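# Four arms sort stickered items into matching containers

## Task

Put every item inside the container whose color matches the color of the sticker on that item.

## Robot and tools

Setup: four identical i2rt Big YAM arms, arm1, arm2, arm3 and arm4. Each has six revolute joints, a two-finger gripper and a wrist camera (arm1_cam_wrist to arm4_cam_wrist). Four fixed room cameras also exist: cam_room_a1, cam_room_a2, cam_room_b1, cam_room_b2. The hand reaches roughly 1.0 m from the joint1 axis. Arm feet (scene frame, metres, quaternion w,x,y,z; each foot faces its own +x): arm1 (-0.644, +1.377, +0.914) q(+0.682, +0.007, +0.004, +0.731); arm2 (-0.655, -0.555, +0.928) q(+0.747, +0.002, +0.000, -0.665); arm3 (+0.651, -1.332, +0.868) q(+0.663, -0.004, -0.006, -0.748); arm4 (+0.648, +0.477, +0.879) q(+0.687, +0.001, +0.003, +0.727).

Frame: one shared scene frame, origin on the floor, +z up, lengths in metres. The reported "hand" is the point between the finger pads, about 1 cm short of the tips. The fingers extend along the hand's +z; they open and close along its y. "hand_target" is where the hand would sit at the joint targets currently held. Printed hand positions get less exact at long reach.

move: keys arm1..arm4 and cameras. Each arm key is a separate object for that arm only; an arm left out keeps whatever it was last told. Inside an arm object:
- joints: absolute targets by name. joint1_rad..joint6_rad in radians, gripper_m in metres (gap between fingertips). Ranges (done tolerance): joint1 -2.879..2.879 (±0.045), base yaw, positive counter-clockwise seen from above, 0 points along the foot's +x; joint2 0..3.141 (±0.14), shoulder, 0 is upper arm pointing back, larger raises then brings it forward; joint3 0..3.019 (±0.09), elbow, 0 folded, larger opens; joint4 -1.692..1.57 (±0.055), hand pitch, positive tips fingers up; joint5 -1.57..1.57 (±0.03), sideways swing, positive to the arm's right; joint6 -2.094..2.094 (±0.035), roll, positive clockwise viewed from behind the hand; gripper_m 0..0.093 (±0.003).
- target: one list of 7 numbers [x, y, z, qw, qx, qy, qz], an absolute hand pose in the scene frame (metres, unit quaternion). The hand travels in a straight line from hand_target toward it. When target is given, joints may contain only gripper_m.
- speed: top path speed in m/s, 0.002..0.5, default 0.25; only allowed alongside target. Rotation is capped at twice that value in rad/s.
All motions in one call begin at once; all hand paths of a call finish together, paced by the slowest. A path lasts 0.5 to 10 s and is cut off at 10 s; no call exceeds 15 s. Each step the commanded pose is clipped to within 100 mm and 20 degrees of the measured hand, then solved by damped IK (position favoured). Expect centimetre-level errors, lag, drift and overshoot, worse near full stretch. Paths do not avoid objects or other arms. Joint-space moves can sweep wide because joints run at different rates. cameras: list of names, ["all"], or []; omitted means all for an empty move, none otherwise. Unknown keys or camera names make the call invalid; out-of-range numbers get it refused. A refused move or wait, or a stop that interrupts it, cancels the remaining move, wait and finished_scene calls of that reply.

An empty move returns the full state, all images and the scene number.

Result lines: "move: arm1 done; arm2 time_out" summarizes each moved arm. joint_status and hand_status give per-motion outcomes: done; off_target (rest away from target, may still push); time_out (joints keep pushing to nearby substitute targets, listed under on_its_own; send reported positions to relax them); not_followed, "joint command not followed" or "pose unreachable" (a self/inter-arm clearance check withheld targets; gripper commands still apply; the arm may keep retrying). on_its_own lists uncommanded behaviour; "held at" is a target, not a reading. Arms under "as last shown" were not commanded; their omitted lines are unchanged. "Joint velocities" are rad/s (gripper m/s); "within noise" means still. Joint torques (N m, joints 1-6) include gravity and offsets; numbers 3 and 4 wrap at ±28. The "pictures" line orders the images, which may lag the state slightly.

Gripper: on a rigid part at full force gripper_m reads up to ~0.005 narrower (some read up to ~0.002 wider); closed on nothing 0.000-0.003; free-air readings run up to ~0.003 wide. Commanding about 0.005 below first-touch width gives full force (50-64 N per pad); soft items crush more as the target shrinks. Release by commanding well above the reading.

wait: seconds 0..10, optional cameras; nothing new commanded. zoom_image: camera name and region [x0, y0, x1, y1] pixels from the top-left, at most 504 by 504, on that camera's newest image. read_manual: section "licences" only. finished_scene: scene = current scene number; irreversible, ends the scene, and the goal must remain satisfied without the robots.

The scene keeps running while you reply; arms hold their last command.

Avoid: knocking or placing anything outside the work area or onto the floor; dropping items from height or releasing them while moving; hitting fixed or heavy things; pressing arms together, including one gripper closing on another's fingers (the clearance check can be late and ignores fingers, housings and cameras). Arms keep pushing on contact, so long pushes, stretched poses or held loads heat motors: MOTOR HOT appears at 85 °C, and at 100 °C an OVER-TEMPERATURE FAULT drops that arm for 30-60 s or more, marking keys limit_stop_at_motor_heat (resend targets afterwards). Loose objects may occasionally be nudged by outside pushes.

Each tool is called after "Emit:" by a JSON object that holds its "name" and its "arguments", one argument or row to a line.

## Session

Emit:
{"name": "move", "arguments": {

}}

Scene clock: 0.00 s.
Joint torques (N m): no reading
Motor temperatures (°C): arm1=[22 24 25 23 21 21 21] | arm2=[24 24 24 22 22 20 23] | arm3=[24 24 23 24 24 23 23] | arm4=[23 21 22 22 25 21 24]
Heat: arm1: hottest joint3_rad 25 °C; arm2: hottest joint1_rad 24 °C; arm3: hottest joint1_rad 24 °C; arm4: hottest joint5_rad 25 °C.
Joint velocities: within noise
arm1.joint_positions: joint1_rad=-0.126 joint2_rad=+0.534 joint3_rad=+1.403 joint4_rad=-1.611 joint5_rad=-0.026 joint6_rad=-0.127 gripper_m=+0.09396
arm1.joint_status: not commanded
arm1.hand: x=-0.6307 y=+1.5360 z=+1.4200 quat_wxyz=(-0.298, +0.671, -0.622, -0.272) (m; scene frame)
arm1.hand_target: x=-0.6306 y=+1.5343 z=+1.4312 quat_wxyz=(-0.308, +0.666, -0.618, -0.280) (m; scene frame)
arm1.hand_status: not commanded
arm2.joint_positions: joint1_rad=-0.045 joint2_rad=+0.390 joint3_rad=+1.428 joint4_rad=-1.186 joint5_rad=+0.166 joint6_rad=-0.774 gripper_m=+0.09396
arm2.joint_status: not commanded
arm2.hand: x=-0.6758 y=-0.6937 z=+1.5575 quat_wxyz=(-0.217, -0.319, -0.688, +0.615) (m; scene frame)
arm2.hand_target: x=-0.6762 y=-0.6874 z=+1.5650 quat_wxyz=(-0.221, -0.317, -0.681, +0.622) (m; scene frame)
arm2.hand_status: not commanded
arm3.joint_positions: joint1_rad=+0.075 joint2_rad=+0.276 joint3_rad=+1.523 joint4_rad=-1.599 joint5_rad=-0.185 joint6_rad=-0.597 gripper_m=+0.09396
arm3.joint_status: not commanded
arm3.hand: x=+0.6806 y=-1.3526 z=+1.4445 quat_wxyz=(-0.326, -0.350, -0.735, +0.481) (m; scene frame)
arm3.hand_target: x=+0.6807 y=-1.3504 z=+1.4501 quat_wxyz=(-0.328, -0.347, -0.731, +0.487) (m; scene frame)
arm3.hand_status: not commanded
arm4.joint_positions: joint1_rad=+0.109 joint2_rad=+0.555 joint3_rad=+1.556 joint4_rad=-1.251 joint5_rad=+0.178 joint6_rad=-0.775 gripper_m=+0.09396
arm4.joint_status: not commanded
arm4.hand: x=+0.6523 y=+0.6619 z=+1.5271 quat_wxyz=(-0.572, +0.731, -0.297, -0.221) (m; scene frame)
arm4.hand_target: x=+0.6532 y=+0.6568 z=+1.5356 quat_wxyz=(-0.580, +0.725, -0.296, -0.226) (m; scene frame)
arm4.hand_status: not commanded
pictures: arm1_cam_wrist, arm2_cam_wrist, arm3_cam_wrist, arm4_cam_wrist, cam_room_a1, cam_room_a2, cam_room_b1, cam_room_b2
Images, in order (width x height): arm1_cam_wrist 672x504, arm2_cam_wrist 672x504, arm3_cam_wrist 672x504, arm4_cam_wrist 672x504, cam_room_a1 672x504, cam_room_a2 672x504, cam_room_b1 672x504, cam_room_b2 672x504.

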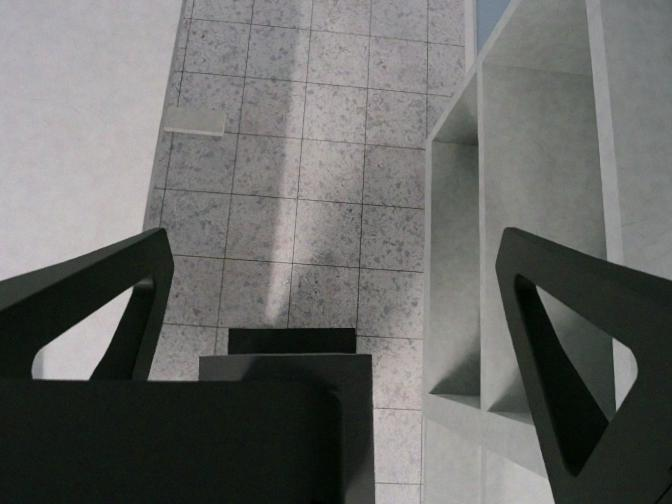

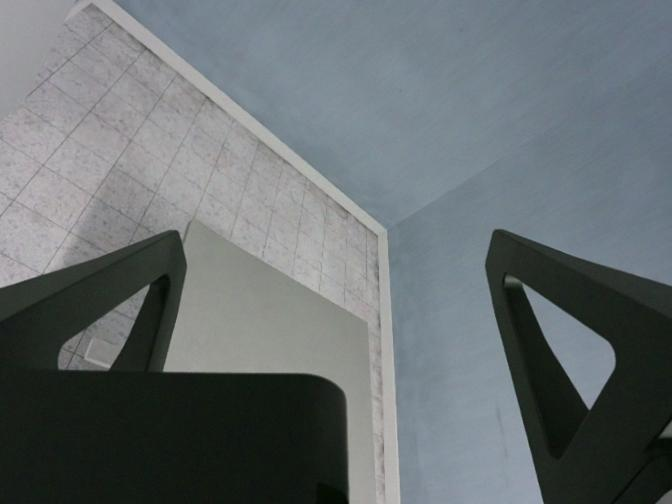

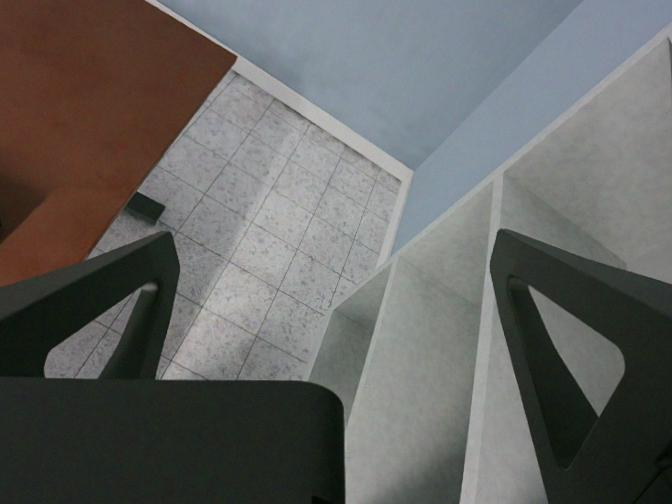

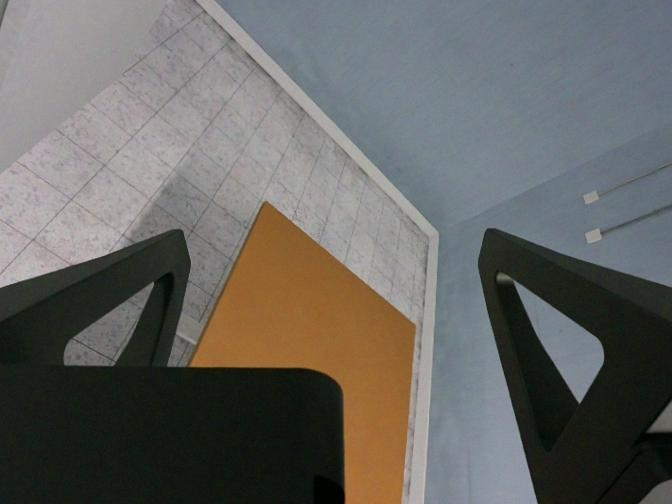

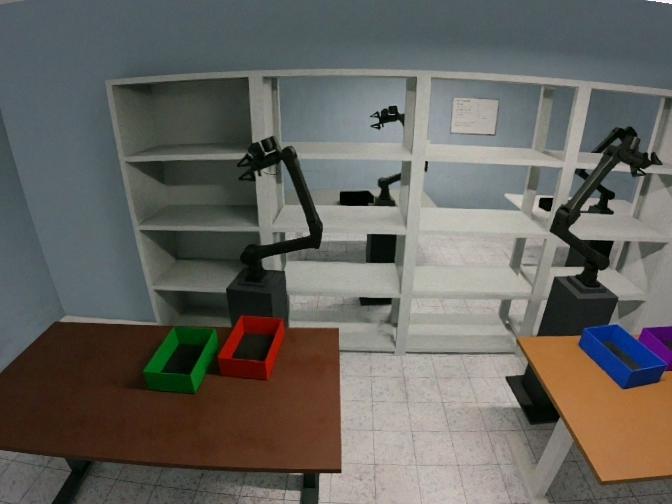

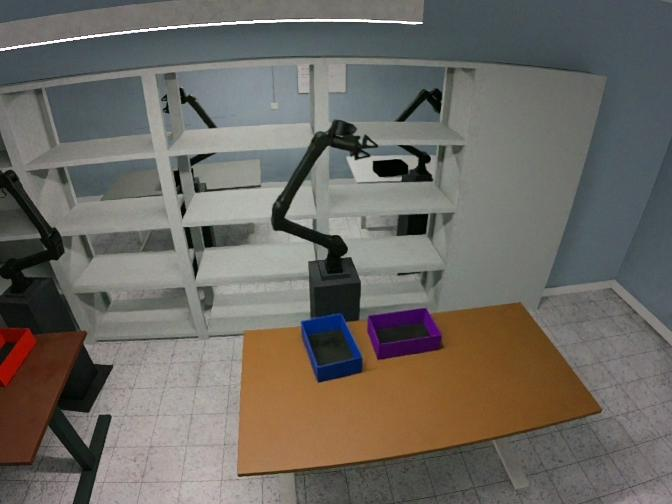

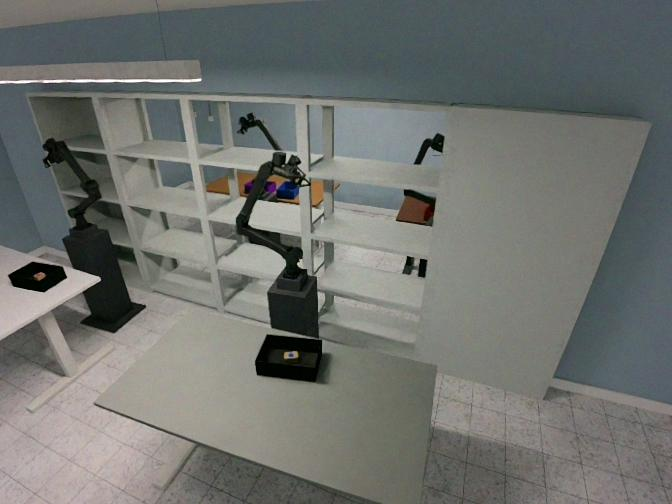

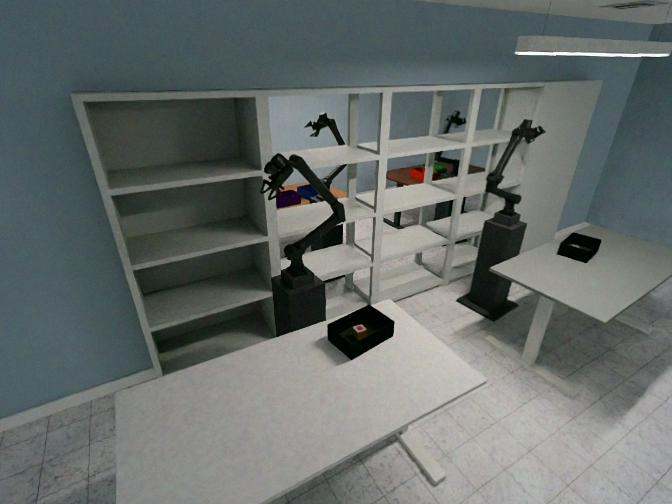

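Emit:
{"name": "zoom_image", "arguments": {
  "camera": "cam_room_b1",
  "region": [180, 300, 400, 465]
}}

Emit:
{"name": "zoom_image", "arguments": {
  "camera": "cam_room_b1",
  "region": [0, 220, 140, 325]
}}

Emit:
{"name": "zoom_image", "arguments": {
  "camera": "cam_room_b2",
  "region": [280, 280, 440, 400]
}}

Emit:
{"name": "zoom_image", "arguments": {
  "camera": "cam_room_a1",
  "region": [100, 280, 340, 460]
}}

Emit:
{"name": "zoom_image", "arguments": {
  "camera": "cam_room_a2",
  "region": [240, 280, 480, 460]
}}

Emit:
{"name": "zoom_image", "arguments": {
  "camera": "cam_room_b1",
  "region": [80, 80, 450, 350]
}}

Emit:
{"name": "zoom_image", "arguments": {
  "camera": "cam_room_b2",
  "region": [230, 80, 600, 350]
}}

Emit:
{"name": "zoom_image", "arguments": {
  "camera": "cam_room_a1",
  "region": [100, 60, 600, 400]
}}

Emit:
{"name": "zoom_image", "arguments": {
  "camera": "cam_room_a2",
  "region": [0, 60, 500, 400]
}}

Scaled by 2.291.

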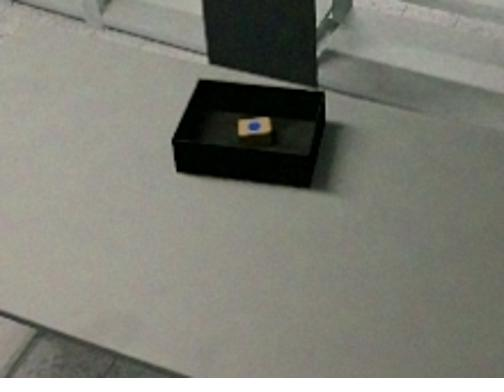

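Scaled by 3.600.

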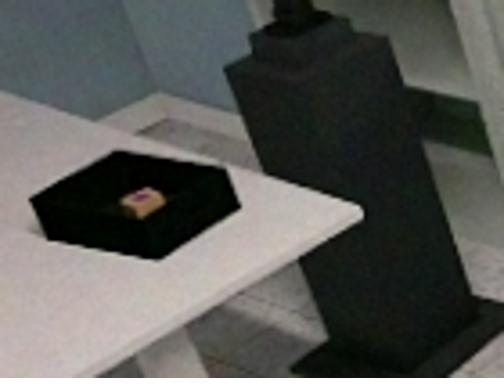

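Scaled by 3.150.

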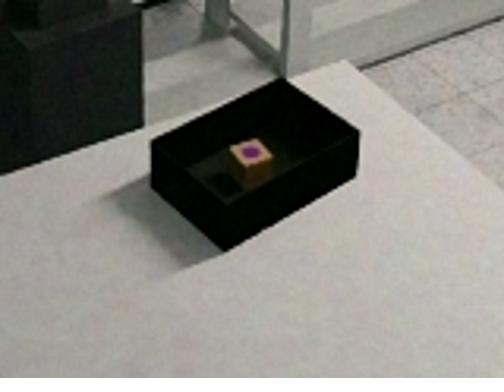

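Scaled by 2.100.

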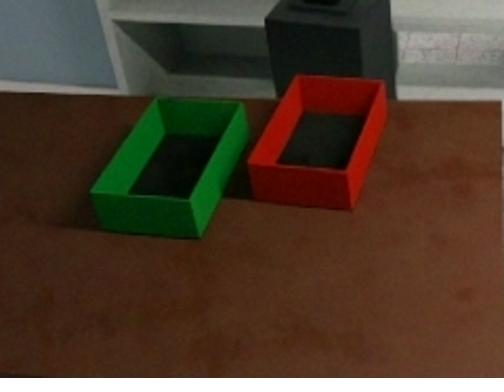

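Scaled by 2.100.

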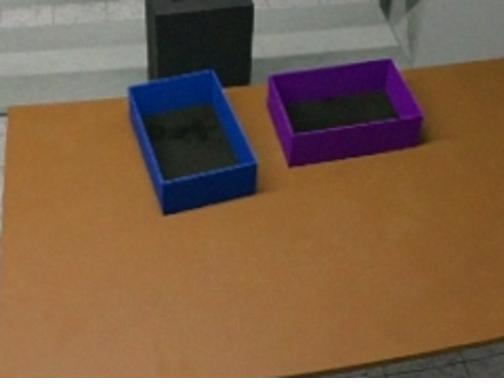

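Scaled by 1.362.

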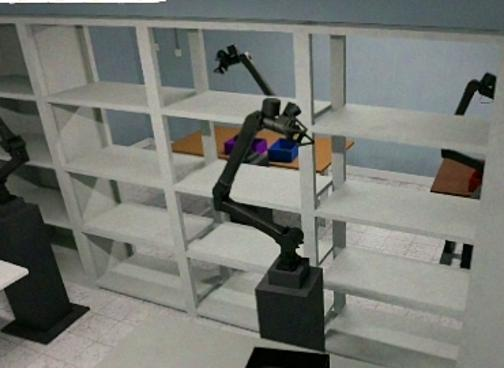

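Scaled by 1.362.

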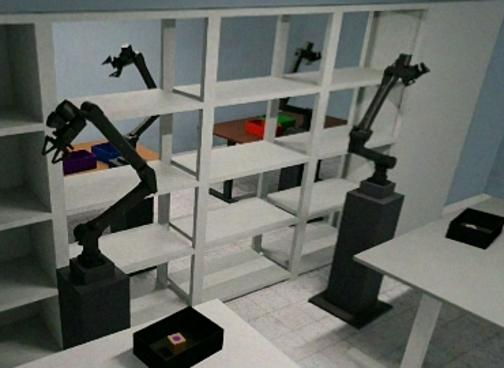

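Scaled by 1.008.

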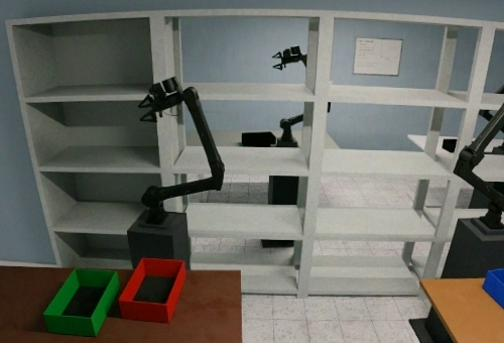

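Scaled by 1.008.

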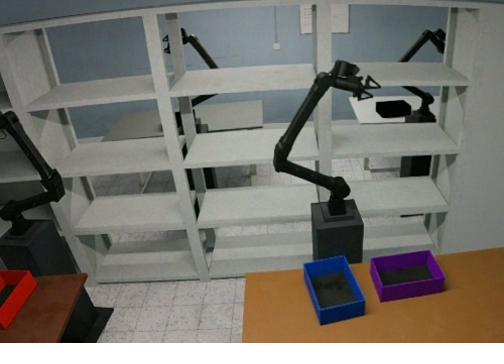

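Emit:
{"name": "move", "arguments": {
  "arm1": {"joints":{"joint1_rad":1.9,"joint2_rad":1.2,"joint3_rad":1.3,"joint4_rad":-1.6,"joint5_rad":0,"joint6_rad":0}},
  "arm2": {"joints":{"joint1_rad":-1.57,"joint2_rad":1.2,"joint3_rad":1.3,"joint4_rad":-1.6,"joint5_rad":0,"joint6_rad":0}},
  "arm3": {"joints":{"joint1_rad":1.2,"joint2_rad":1.2,"joint3_rad":1.3,"joint4_rad":-1.6,"joint5_rad":0,"joint6_rad":0}},
  "arm4": {"joints":{"joint1_rad":-1.3,"joint2_rad":1.2,"joint3_rad":1.3,"joint4_rad":-1.6,"joint5_rad":0,"joint6_rad":0}},
  "cameras": ["all"]
}}

Scene clock: 49.43 s.
Joint torques (N m): arm1=[-2.02 -7.82 11.63 0.49 0.09 0.11] | arm2=[0.91 -10.17 10.77 0.38 -0.03 0.2] | arm3=[1.49 -9.41 8.95 0.02 0.02 0.03] | arm4=[1.2 -10.4 9.72 -0.2 0.06 0.18]
Motor temperatures (°C): arm1=[22 24 28 24 21 21 21] | arm2=[24 25 27 23 22 20 23] | arm3=[24 25 24 24 24 23 23] | arm4=[23 22 26 22 25 21 24]
Heat: arm1: hottest joint3_rad 28 °C; arm2: hottest joint3_rad 27 °C; arm3: hottest joint2_rad 25 °C; arm4: hottest joint3_rad 26 °C.
move: arm1 done; arm2 done; arm3 done; arm4 done
Joint velocities: within noise
arm1.joint_positions: joint1_rad=+1.899 joint2_rad=+1.219 joint3_rad=+1.286 joint4_rad=-1.600 joint5_rad=-0.002 joint6_rad=-0.006 gripper_m=+0.09398
arm1.joint_status: all done
arm1.hand: x=-0.9579 y=+1.2430 z=+1.2060 quat_wxyz=(+0.002, +0.979, +0.200, -0.026) (m; scene frame)
arm1.hand_target: x=-0.9578 y=+1.2430 z=+1.2175 quat_wxyz=(+0.004, +0.979, +0.198, -0.042) (m; scene frame)
arm1.hand_status: not commanded
arm2.joint_positions: joint1_rad=-1.570 joint2_rad=+1.203 joint3_rad=+1.305 joint4_rad=-1.588 joint5_rad=+0.000 joint6_rad=-0.013 gripper_m=+0.09396
arm2.joint_status: all done
arm2.hand: x=-1.0033 y=-0.5967 z=+1.2272 quat_wxyz=(+0.000, -0.997, -0.065, +0.041) (m; scene frame)
arm2.hand_target: x=-0.9988 y=-0.5963 z=+1.2263 quat_wxyz=(+0.000, -0.998, -0.059, +0.034) (m; scene frame)
arm2.hand_status: not commanded
arm3.joint_positions: joint1_rad=+1.195 joint2_rad=+1.206 joint3_rad=+1.296 joint4_rad=-1.598 joint5_rad=+0.001 joint6_rad=-0.008 gripper_m=+0.09398
arm3.joint_status: all done
arm3.hand: x=+0.9547 y=-1.4929 z=+1.1656 quat_wxyz=(-0.033, -0.241, -0.970, +0.015) (m; scene frame)
arm3.hand_target: x=+0.9550 y=-1.4910 z=+1.1691 quat_wxyz=(-0.037, -0.243, -0.969, +0.015) (m; scene frame)
arm3.hand_status: not commanded
arm4.joint_positions: joint1_rad=-1.302 joint2_rad=+1.215 joint3_rad=+1.284 joint4_rad=-1.590 joint5_rad=+0.001 joint6_rad=-0.013 gripper_m=+0.09397
arm4.joint_status: all done
arm4.hand: x=+0.9782 y=+0.5888 z=+1.1653 quat_wxyz=(-0.023, +0.168, -0.985, -0.002) (m; scene frame)
arm4.hand_target: x=+0.9765 y=+0.5890 z=+1.1761 quat_wxyz=(-0.032, +0.163, -0.986, -0.004) (m; scene frame)
arm4.hand_status: not commanded
pictures: arm1_cam_wrist, arm2_cam_wrist, arm3_cam_wrist, arm4_cam_wrist, cam_room_a1, cam_room_a2, cam_room_b1, cam_room_b2
Images, in order (width x height): arm1_cam_wrist 672x504, arm2_cam_wrist 672x504, arm3_cam_wrist 672x504, arm4_cam_wrist 672x504, cam_room_a1 672x504, cam_room_a2 672x504, cam_room_b1 672x504, cam_room_b2 672x504.

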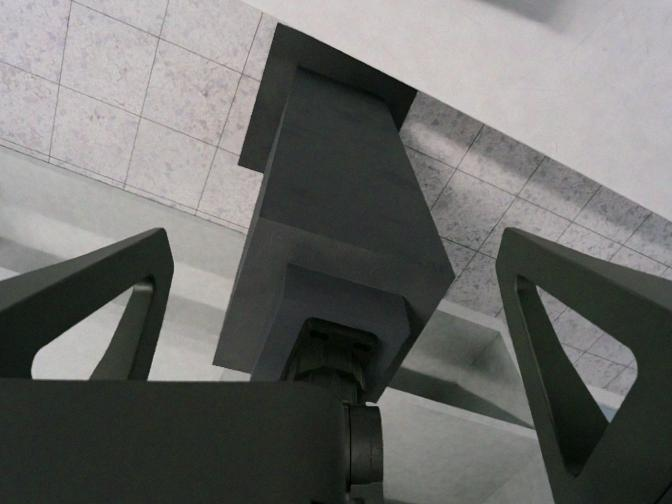

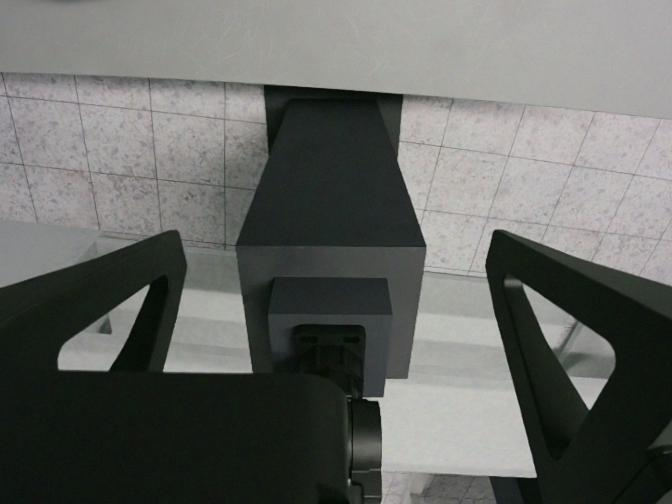

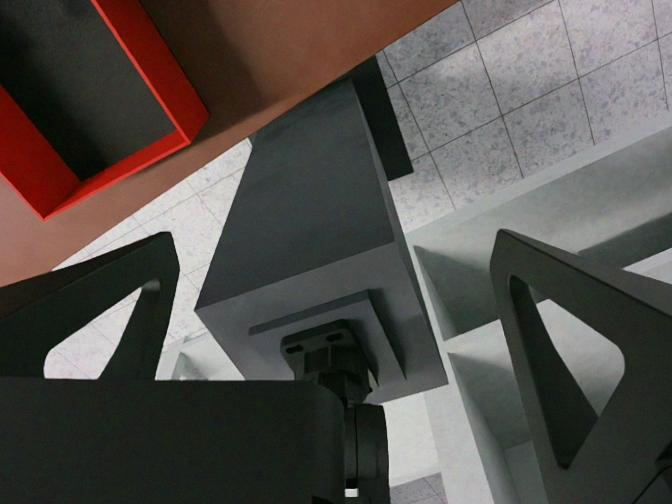

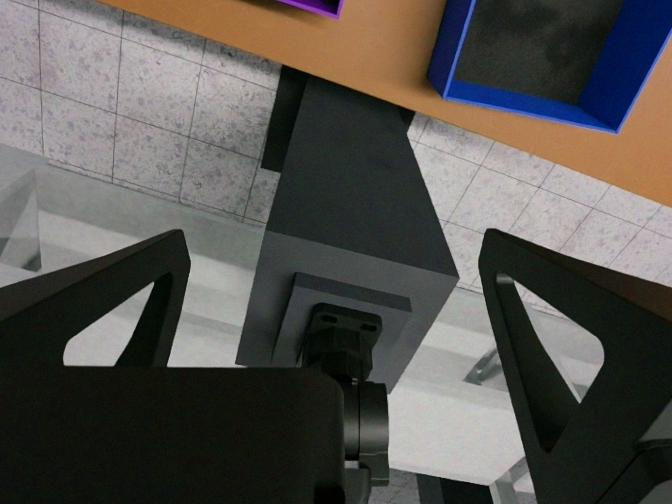

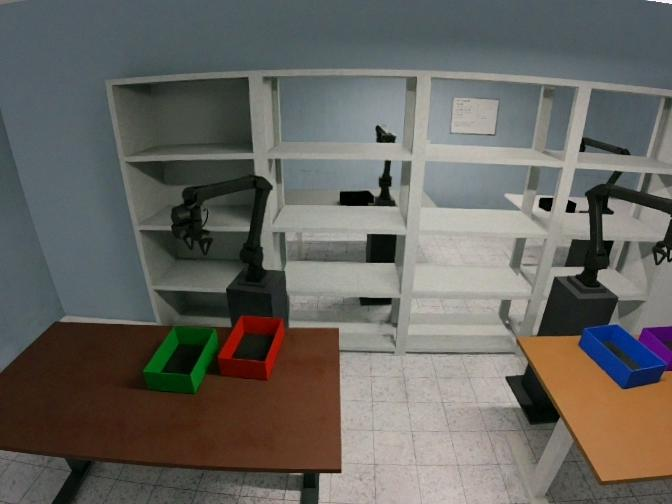

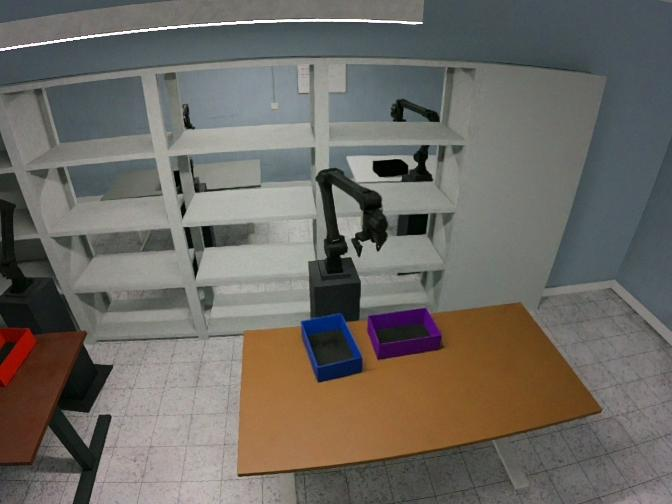

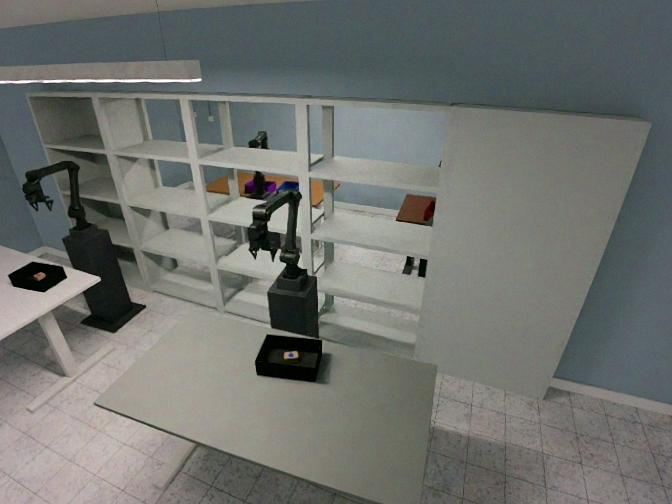

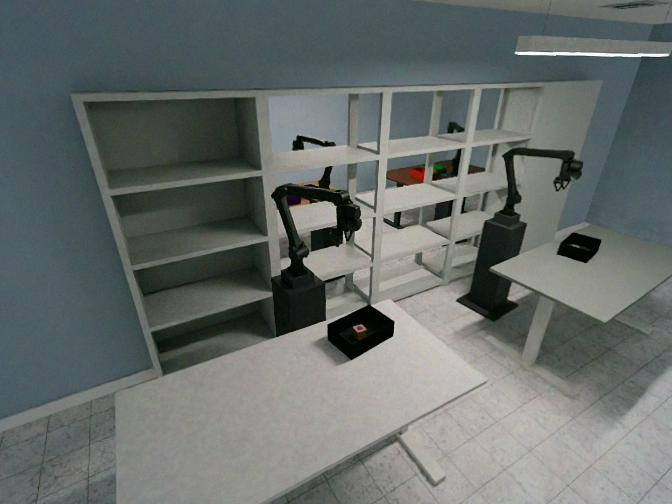

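Emit:
{"name": "move", "arguments": {
  "arm1": {"joints":{"joint4_rad":-0.9}},
  "arm2": {"joints":{"joint4_rad":-0.9}},
  "arm4": {"joints":{"joint4_rad":-0.9}},
  "cameras": ["arm1_cam_wrist","arm2_cam_wrist","arm4_cam_wrist"]
}}

Scene clock: 60.37 s.
Joint torques (N m): arm1=[-2.08 -8.06 12.85 2.33 0.08 0.08] | arm2=[0.73 -11.46 11.93 2.92 -0.03 0.2] | arm3=[1.67 -9.52 8.94 0.05 0.02 0.03] | arm4=[0.79 -11.69 10.58 1.69 0.08 0.18]
Motor temperatures (°C): arm1=[22 24 29 23 21 21 21] | arm2=[24 25 28 22 22 20 23] | arm3=[24 25 25 24 24 23 23] | arm4=[23 22 27 22 25 21 24]
Heat: arm1: hottest joint3_rad 29 °C; arm2: hottest joint3_rad 28 °C; arm3: hottest joint2_rad 25 °C; arm4: hottest joint3_rad 27 °C.
move: arm1 done; arm2 done; arm4 done
Joint velocities: within noise
arm1.joint_positions: joint1_rad=+1.899 joint2_rad=+1.217 joint3_rad=+1.286 joint4_rad=-0.921 joint5_rad=-0.002 joint6_rad=-0.006 gripper_m=+0.09398
arm1.joint_status: all done
arm1.hand: x=-1.0983 y=+1.1835 z=+1.2696 quat_wxyz=(+0.067, +0.914, +0.189, -0.352) (m; scene frame)
arm1.hand_target: x=-1.0997 y=+1.1826 z=+1.2889 quat_wxyz=(+0.072, +0.906, +0.184, -0.375) (m; scene frame)
arm1.hand_status: not commanded
arm2.joint_positions: joint1_rad=-1.570 joint2_rad=+1.203 joint3_rad=+1.305 joint4_rad=-0.918 joint5_rad=+0.000 joint6_rad=-0.013 gripper_m=+0.09396
arm2.joint_status: all done
arm2.hand: x=-1.1513 y=-0.6143 z=+1.2931 quat_wxyz=(-0.017, -0.928, -0.061, +0.367) (m; scene frame)
arm2.hand_target: x=-1.1532 y=-0.6148 z=+1.2954 quat_wxyz=(-0.021, -0.925, -0.055, +0.374) (m; scene frame)
arm2.hand_status: not commanded
arm3: as last shown
arm4.joint_positions: joint1_rad=-1.302 joint2_rad=+1.212 joint3_rad=+1.284 joint4_rad=-0.917 joint5_rad=+0.001 joint6_rad=-0.013 gripper_m=+0.09397
arm4.joint_status: all done
arm4.hand: x=+1.1218 y=+0.6374 z=+1.2273 quat_wxyz=(-0.348, +0.158, -0.922, -0.054) (m; scene frame)
arm4.hand_target: x=+1.1240 y=+0.6392 z=+1.2447 quat_wxyz=(-0.369, +0.151, -0.915, -0.060) (m; scene frame)
arm4.hand_status: not commanded
pictures: arm1_cam_wrist, arm2_cam_wrist, arm4_cam_wrist
Images, in order (width x height): arm1_cam_wrist 672x504, arm2_cam_wrist 672x504, arm4_cam_wrist 672x504.

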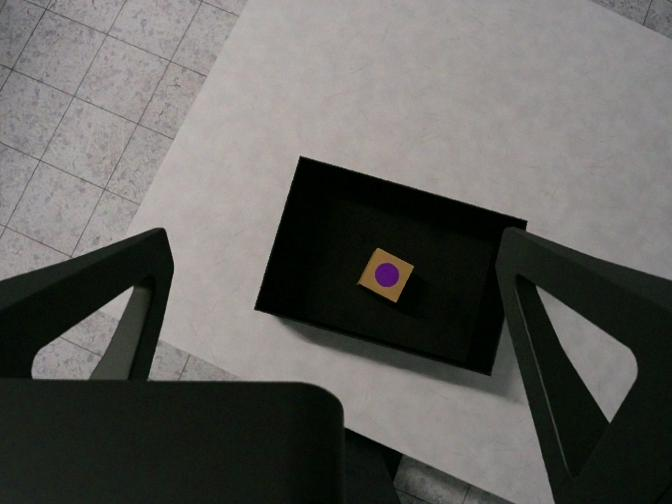

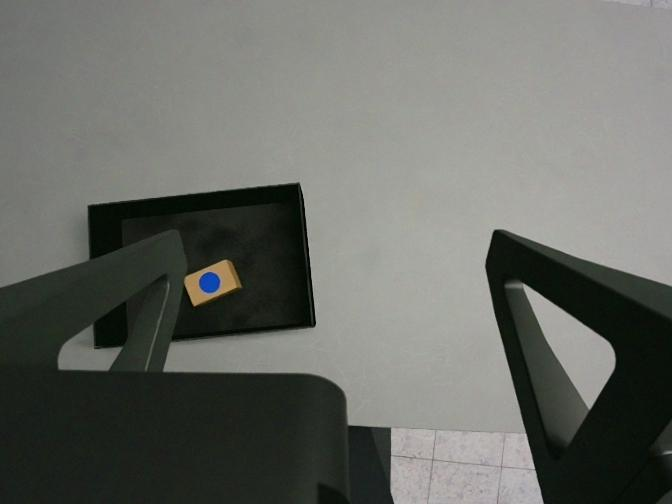

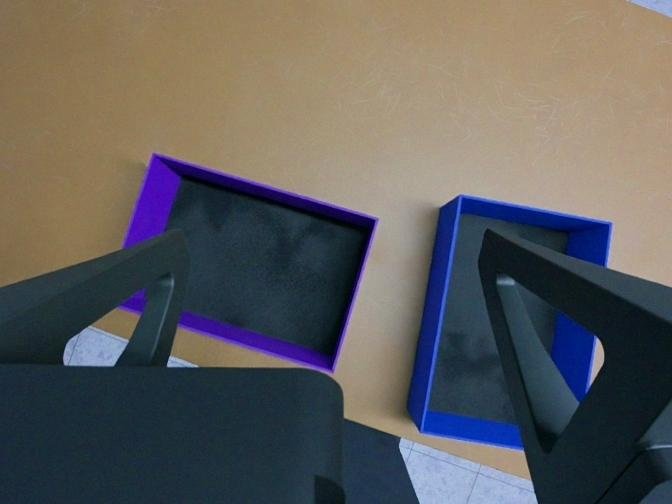

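Emit:
{"name": "move", "arguments": {
  "arm1": {"target":[-1.135,1.246,1.08,0,-0.9999,0.0131,0]},
  "arm2": {"target":[-1.13,-0.79,1.08,0,-0.9688,-0.2479,0]},
  "cameras": ["arm1_cam_wrist","arm2_cam_wrist","cam_room_b1","cam_room_b2"]
}}

Scene clock: 87.73 s.
Joint torques (N m): arm1=[-2.61 -12.51 15.13 -0.12 -0.01 0.07] | arm2=[0.85 -16.73 15.19 0.13 -0.13 -0.08] | arm3=[1.49 -9.52 8.96 0.01 0.02 0.04] | arm4=[0.21 -11.69 10.54 1.72 0.07 0.14]
Motor temperatures (°C): arm1=[22 25 30 24 21 21 21] | arm2=[24 25 30 23 22 20 23] | arm3=[24 25 27 24 24 23 23] | arm4=[23 22 31 22 24 21 24]
Heat: arm1: hottest joint3_rad 30 °C; arm2: hottest joint3_rad 30 °C; arm3: hottest joint3_rad 27 °C; arm4: hottest joint3_rad 31 °C.
move: arm1 off_target; arm2 off_target
Joint velocities: within noise
arm1.joint_positions: joint1_rad=+1.767 joint2_rad=+1.710 joint3_rad=+1.416 joint4_rad=-1.337 joint5_rad=-0.005 joint6_rad=+0.276 gripper_m=+0.09398
arm1.joint_status: not commanded
arm1.hand: x=-1.1165 y=+1.2477 z=+1.0591 quat_wxyz=(-0.007, +1.000, -0.006, +0.022) (m; scene frame)
arm1.hand_target: x=-1.1339 y=+1.2463 z=+1.0802 quat_wxyz=(+0.000, +1.000, -0.013, +0.000) (m; scene frame)
arm1.hand_status: off_target (0.028 m and 2.8 deg from the pose sent, 0.203 m and 48.5 deg at the start)
arm2.joint_positions: joint1_rad=-1.231 joint2_rad=+1.731 joint3_rad=+1.458 joint4_rad=-1.318 joint5_rad=+0.000 joint6_rad=-0.028 gripper_m=+0.09397
arm2.joint_status: not commanded
arm2.hand: x=-1.1149 y=-0.7812 z=+1.0689 quat_wxyz=(+0.004, -0.971, -0.240, -0.012) (m; scene frame)
arm2.hand_target: x=-1.1293 y=-0.7897 z=+1.0801 quat_wxyz=(+0.000, -0.969, -0.248, +0.001) (m; scene frame)
arm2.hand_status: off_target (0.021 m and 1.7 deg from the pose sent, 0.277 m and 47.8 deg at the start)
arm3, arm4: as last shown
pictures: arm1_cam_wrist, arm2_cam_wrist, cam_room_b1, cam_room_b2
Images, in order (width x height): arm1_cam_wrist 672x504, arm2_cam_wrist 672x504, cam_room_b1 672x504, cam_room_b2 672x504.

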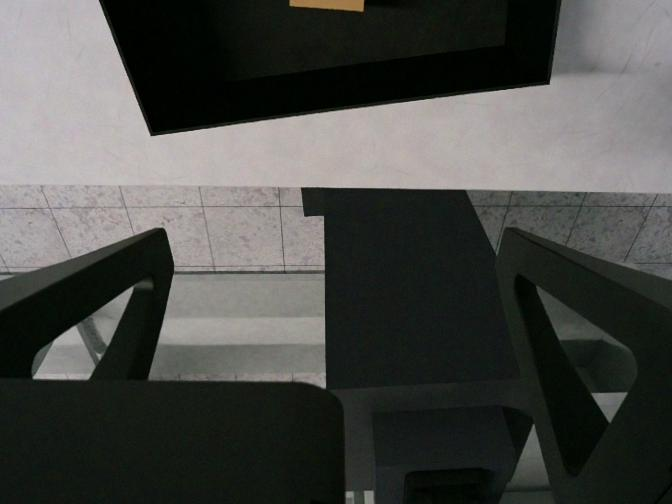

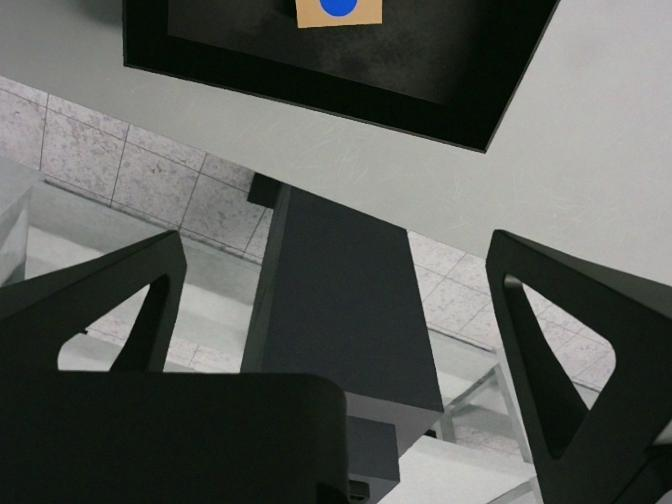

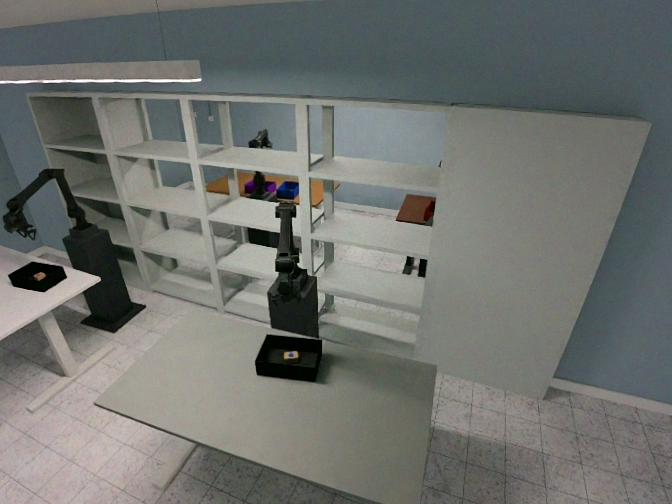

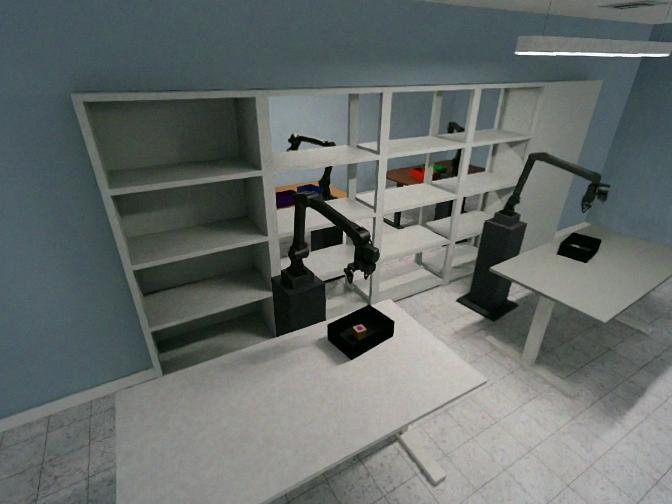

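Emit:
{"name": "move", "arguments": {
  "arm1": {"target":[-1.152,1.246,0.96,0,-0.9999,0.0131,0],"speed":0.15},
  "arm2": {"target":[-1.145,-0.798,0.95,0,-0.9688,-0.2479,0],"speed":0.15},
  "cameras": ["arm1_cam_wrist","arm2_cam_wrist"]
}}

Scene clock: 98.17 s.
Joint torques (N m): arm1=[-1.96 -14.1 9.61 0.9 -0.01 0.03] | arm2=[0.97 -17.96 8.96 1.25 -0.15 -0.06] | arm3=[1.49 -9.47 8.99 0.01 0.01 0.03] | arm4=[0.85 -11.75 10.55 1.66 0.08 0.14]
Motor temperatures (°C): arm1=[22 25 31 23 21 21 21] | arm2=[24 25 30 22 22 20 23] | arm3=[24 25 28 24 24 23 23] | arm4=[23 22 31 22 24 21 24]
Heat: arm1: hottest joint3_rad 31 °C; arm2: hottest joint3_rad 30 °C; arm3: hottest joint3_rad 28 °C; arm4: hottest joint3_rad 31 °C.
move: arm1 done; arm2 off_target
Joint velocities: within noise
arm1.joint_positions: joint1_rad=+1.764 joint2_rad=+1.858 joint3_rad=+1.347 joint4_rad=-1.086 joint5_rad=-0.005 joint6_rad=+0.276 gripper_m=+0.09398
arm1.joint_status: not commanded
arm1.hand: x=-1.1460 y=+1.2418 z=+0.9613 quat_wxyz=(-0.002, +1.000, -0.007, +0.006) (m; scene frame)
arm1.hand_target: x=-1.1519 y=+1.2459 z=+0.9602 quat_wxyz=(+0.000, +1.000, -0.013, +0.000) (m; scene frame)
arm1.hand_status: done (0.007 m and 1.0 deg from the pose sent, 0.105 m and 2.8 deg at the start)
arm2.joint_positions: joint1_rad=-1.231 joint2_rad=+1.895 joint3_rad=+1.404 joint4_rad=-1.056 joint5_rad=+0.000 joint6_rad=-0.028 gripper_m=+0.09397
arm2.joint_status: not commanded
arm2.hand: x=-1.1485 y=-0.7975 z=+0.9663 quat_wxyz=(-0.001, -0.971, -0.240, +0.010) (m; scene frame)
arm2.hand_target: x=-1.1446 y=-0.7978 z=+0.9504 quat_wxyz=(+0.000, -0.969, -0.248, +0.000) (m; scene frame)
arm2.hand_status: off_target (0.017 m and 1.5 deg from the pose sent, 0.124 m and 1.7 deg at the start)
arm3, arm4: as last shown
pictures: arm1_cam_wrist, arm2_cam_wrist
Images, in order (width x height): arm1_cam_wrist 672x504, arm2_cam_wrist 672x504.

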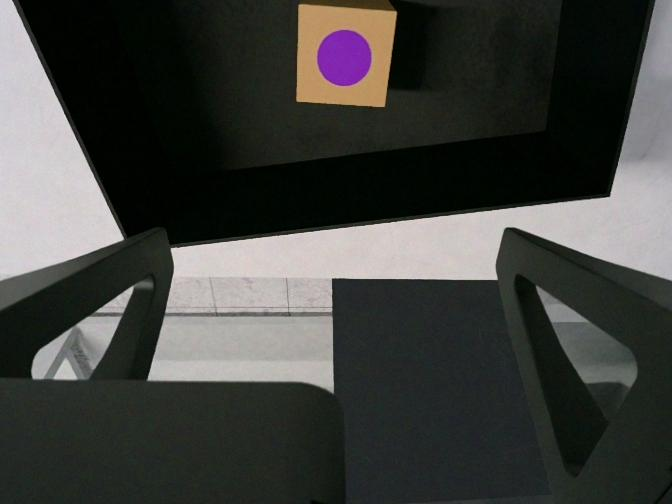

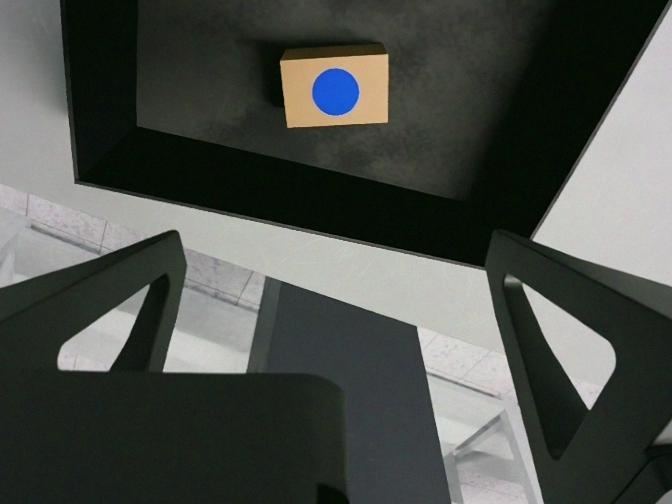

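Emit:
{"name": "move", "arguments": {
  "arm1": {"target":[-1.16,1.248,0.86,0,-0.9999,0.0131,0],"speed":0.12},
  "arm2": {"target":[-1.142,-0.798,0.85,0,-0.9688,-0.2479,0],"speed":0.12},
  "cameras": ["arm1_cam_wrist","arm2_cam_wrist"]
}}

Scene clock: 119.00 s.
Joint torques (N m): arm1=[-2.67 -14.51 7.94 0.96 0 -0.01] | arm2=[1.26 -18.32 7.64 1.28 -0.13 -0.03] | arm3=[1.55 -9.47 8.99 0.01 0.02 0.04] | arm4=[0.91 -11.93 10.58 1.68 0.05 0.19]
Motor temperatures (°C): arm1=[22 26 31 23 21 21 21] | arm2=[24 26 30 22 22 20 23] | arm3=[24 25 28 24 24 23 23] | arm4=[23 22 33 22 24 21 24]
Heat: arm1: hottest joint3_rad 31 °C; arm2: hottest joint3_rad 30 °C; arm3: hottest joint3_rad 28 °C; arm4: hottest joint3_rad 33 °C.
move: arm1 done; arm2 off_target
Joint velocities: within noise
arm1.joint_positions: joint1_rad=+1.758 joint2_rad=+2.020 joint3_rad=+1.297 joint4_rad=-0.871 joint5_rad=-0.005 joint6_rad=+0.276 gripper_m=+0.09398
arm1.joint_status: not commanded
arm1.hand: x=-1.1554 y=+1.2433 z=+0.8632 quat_wxyz=(-0.002, +1.000, -0.010, +0.004) (m; scene frame)
arm1.hand_target: x=-1.1600 y=+1.2480 z=+0.8601 quat_wxyz=(+0.000, +1.000, -0.013, +0.000) (m; scene frame)
arm1.hand_status: done (0.007 m and 0.6 deg from the pose sent, 0.102 m and 1.0 deg at the start)
arm2.joint_positions: joint1_rad=-1.231 joint2_rad=+2.039 joint3_rad=+1.334 joint4_rad=-0.836 joint5_rad=+0.000 joint6_rad=-0.028 gripper_m=+0.09397
arm2.joint_status: not commanded
arm2.hand: x=-1.1500 y=-0.7980 z=+0.8687 quat_wxyz=(-0.002, -0.971, -0.240, +0.013) (m; scene frame)
arm2.hand_target: x=-1.1416 y=-0.7977 z=+0.8505 quat_wxyz=(+0.000, -0.969, -0.248, +0.000) (m; scene frame)
arm2.hand_status: off_target (0.020 m and 1.8 deg from the pose sent, 0.116 m and 1.5 deg at the start)
arm3, arm4: as last shown
pictures: arm1_cam_wrist, arm2_cam_wrist
Images, in order (width x height): arm1_cam_wrist 672x504, arm2_cam_wrist 672x504.

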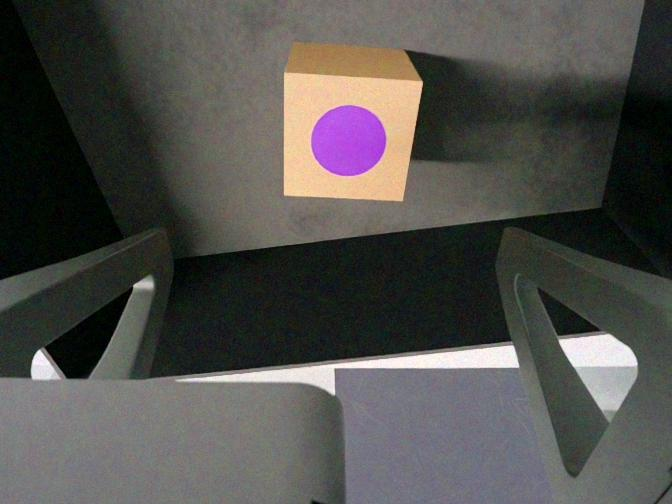

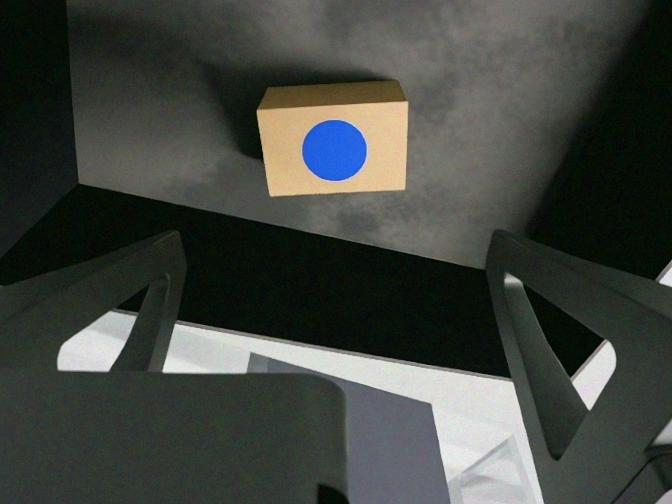

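Emit:
{"name": "move", "arguments": {
  "arm1": {"target":[-1.166,1.252,0.765,0,-0.9995,0.0305,0],"speed":0.1},
  "arm2": {"target":[-1.137,-0.796,0.75,0,-0.9636,-0.2672,0],"speed":0.1},
  "cameras": ["arm1_cam_wrist","arm2_cam_wrist"]
}}

Scene clock: 130.63 s.
Joint torques (N m): arm1=[-2.61 -15.79 7.17 0.73 -0.01 0.13] | arm2=[1.32 -18.96 6.6 1.29 -0.16 -0.08] | arm3=[1.61 -9.35 8.96 -0.01 0.03 0.03] | arm4=[0.79 -11.58 10.7 1.77 0.09 0.17]
Motor temperatures (°C): arm1=[22 26 30 23 21 21 21] | arm2=[24 26 29 22 22 20 23] | arm3=[24 25 28 24 24 23 23] | arm4=[23 22 33 22 24 21 24]
Heat: arm1: hottest joint3_rad 30 °C; arm2: hottest joint3_rad 29 °C; arm3: hottest joint3_rad 28 °C; arm4: hottest joint3_rad 33 °C.
move: arm1 done; arm2 off_target
Joint velocities: within noise
arm1.joint_positions: joint1_rad=+1.749 joint2_rad=+2.208 joint3_rad=+1.297 joint4_rad=-0.690 joint5_rad=-0.005 joint6_rad=+0.289 gripper_m=+0.09398
arm1.joint_status: not commanded
arm1.hand: x=-1.1583 y=+1.2482 z=+0.7665 quat_wxyz=(-0.003, +1.000, -0.021, +0.007) (m; scene frame)
arm1.hand_target: x=-1.1659 y=+1.2521 z=+0.7651 quat_wxyz=(+0.000, +1.000, -0.030, +0.000) (m; scene frame)
arm1.hand_status: done (0.009 m and 1.4 deg from the pose sent, 0.099 m and 2.4 deg at the start)
arm2.joint_positions: joint1_rad=-1.231 joint2_rad=+2.224 joint3_rad=+1.316 joint4_rad=-0.638 joint5_rad=+0.000 joint6_rad=-0.063 gripper_m=+0.09397
arm2.joint_status: not commanded
arm2.hand: x=-1.1459 y=-0.7958 z=+0.7671 quat_wxyz=(-0.001, -0.966, -0.257, +0.011) (m; scene frame)
arm2.hand_target: x=-1.1368 y=-0.7958 z=+0.7506 quat_wxyz=(+0.000, -0.964, -0.267, +0.000) (m; scene frame)
arm2.hand_status: off_target (0.019 m and 1.7 deg from the pose sent, 0.119 m and 3.5 deg at the start)
arm3, arm4: as last shown
pictures: arm1_cam_wrist, arm2_cam_wrist
Images, in order (width x height): arm1_cam_wrist 672x504, arm2_cam_wrist 672x504.

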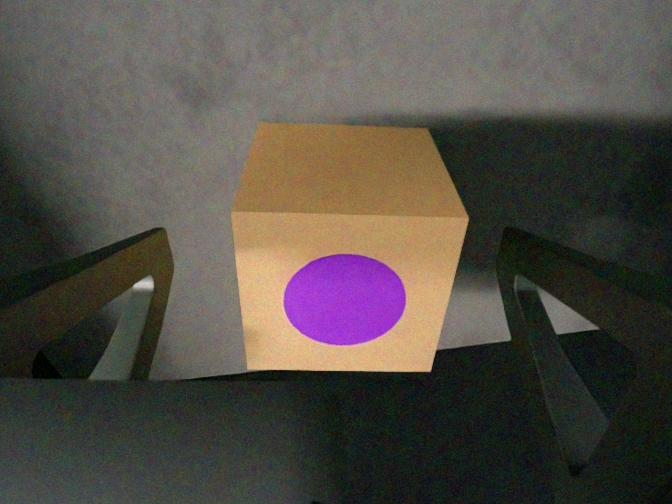

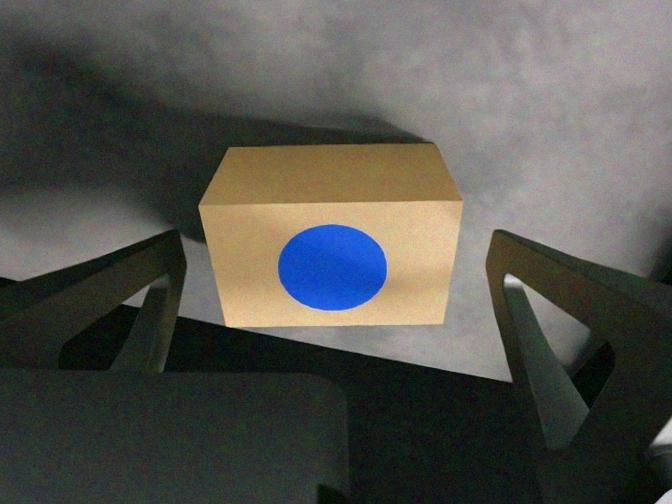

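Emit:
{"name": "move", "arguments": {
  "arm1": {"joints":{"gripper_m":0.045}},
  "arm2": {"joints":{"gripper_m":0.055}},
  "cameras": ["arm1_cam_wrist","arm2_cam_wrist"]
}}

Scene clock: 134.83 s.
Joint torques (N m): arm1=[-2.32 -14.97 7.27 0.83 0.01 0.14] | arm2=[1.32 -19.02 6.58 1.26 -0.13 -0.07] | arm3=[1.55 -9.52 8.95 -0.01 0.02 0.03] | arm4=[1.03 -11.63 10.76 1.61 0.06 0.19]
Motor temperatures (°C): arm1=[22 26 30 23 21 21 21] | arm2=[24 26 29 22 22 20 23] | arm3=[24 25 29 24 24 23 23] | arm4=[23 22 34 22 24 21 24]
Heat: arm1: hottest joint3_rad 30 °C; arm2: hottest joint3_rad 29 °C; arm3: hottest joint3_rad 29 °C; arm4: hottest joint3_rad 34 °C.
move: arm1 off_target; arm2 off_target
Joint velocities: within noise
arm1.joint_positions: joint1_rad=+1.749 joint2_rad=+2.208 joint3_rad=+1.297 joint4_rad=-0.689 joint5_rad=-0.006 joint6_rad=+0.290 gripper_m=+0.05290
arm1.joint_status: gripper_m off_target (ended at +0.05293, target +0.04500)
arm1.hand: x=-1.1585 y=+1.2482 z=+0.7665 quat_wxyz=(-0.002, +1.000, -0.022, +0.007) (m; scene frame)
arm1.hand_target: x=-1.1659 y=+1.2521 z=+0.7651 quat_wxyz=(+0.000, +1.000, -0.031, +0.000) (m; scene frame)
arm1.hand_status: not commanded
arm2.joint_positions: joint1_rad=-1.231 joint2_rad=+2.224 joint3_rad=+1.316 joint4_rad=-0.638 joint5_rad=+0.000 joint6_rad=-0.064 gripper_m=+0.06798
arm2.joint_status: gripper_m off_target (ended at +0.06801, target +0.05500)
arm2.hand: x=-1.1458 y=-0.7958 z=+0.7671 quat_wxyz=(-0.001, -0.966, -0.258, +0.011) (m; scene frame)
arm2.hand_target: x=-1.1367 y=-0.7957 z=+0.7506 quat_wxyz=(+0.000, -0.964, -0.267, +0.000) (m; scene frame)
arm2.hand_status: not commanded
arm3, arm4: as last shown
pictures: arm1_cam_wrist, arm2_cam_wrist
Images, in order (width x height): arm1_cam_wrist 672x504, arm2_cam_wrist 672x504.

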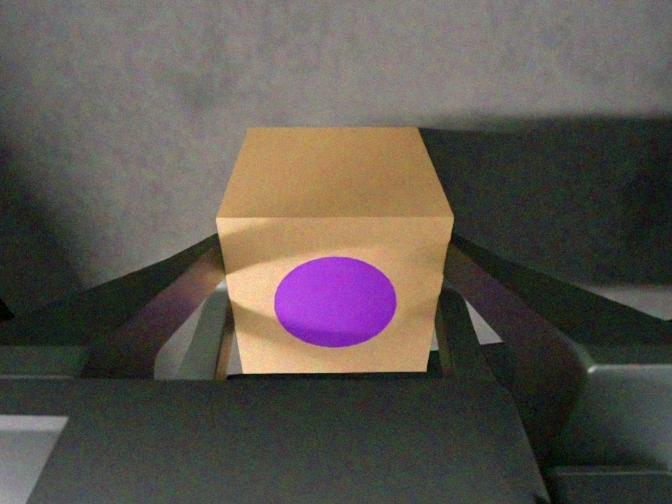

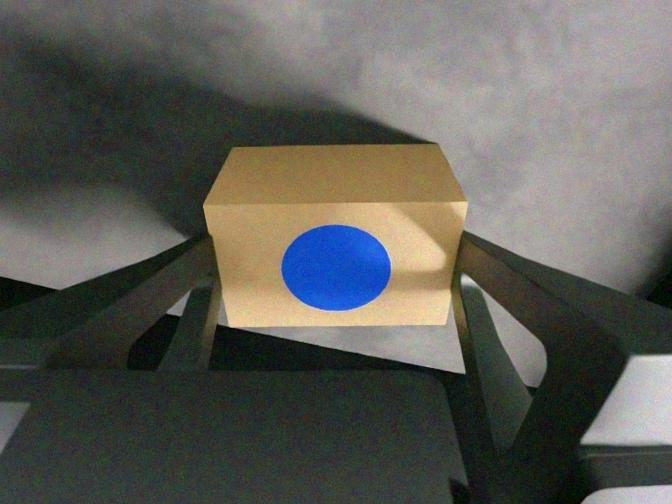

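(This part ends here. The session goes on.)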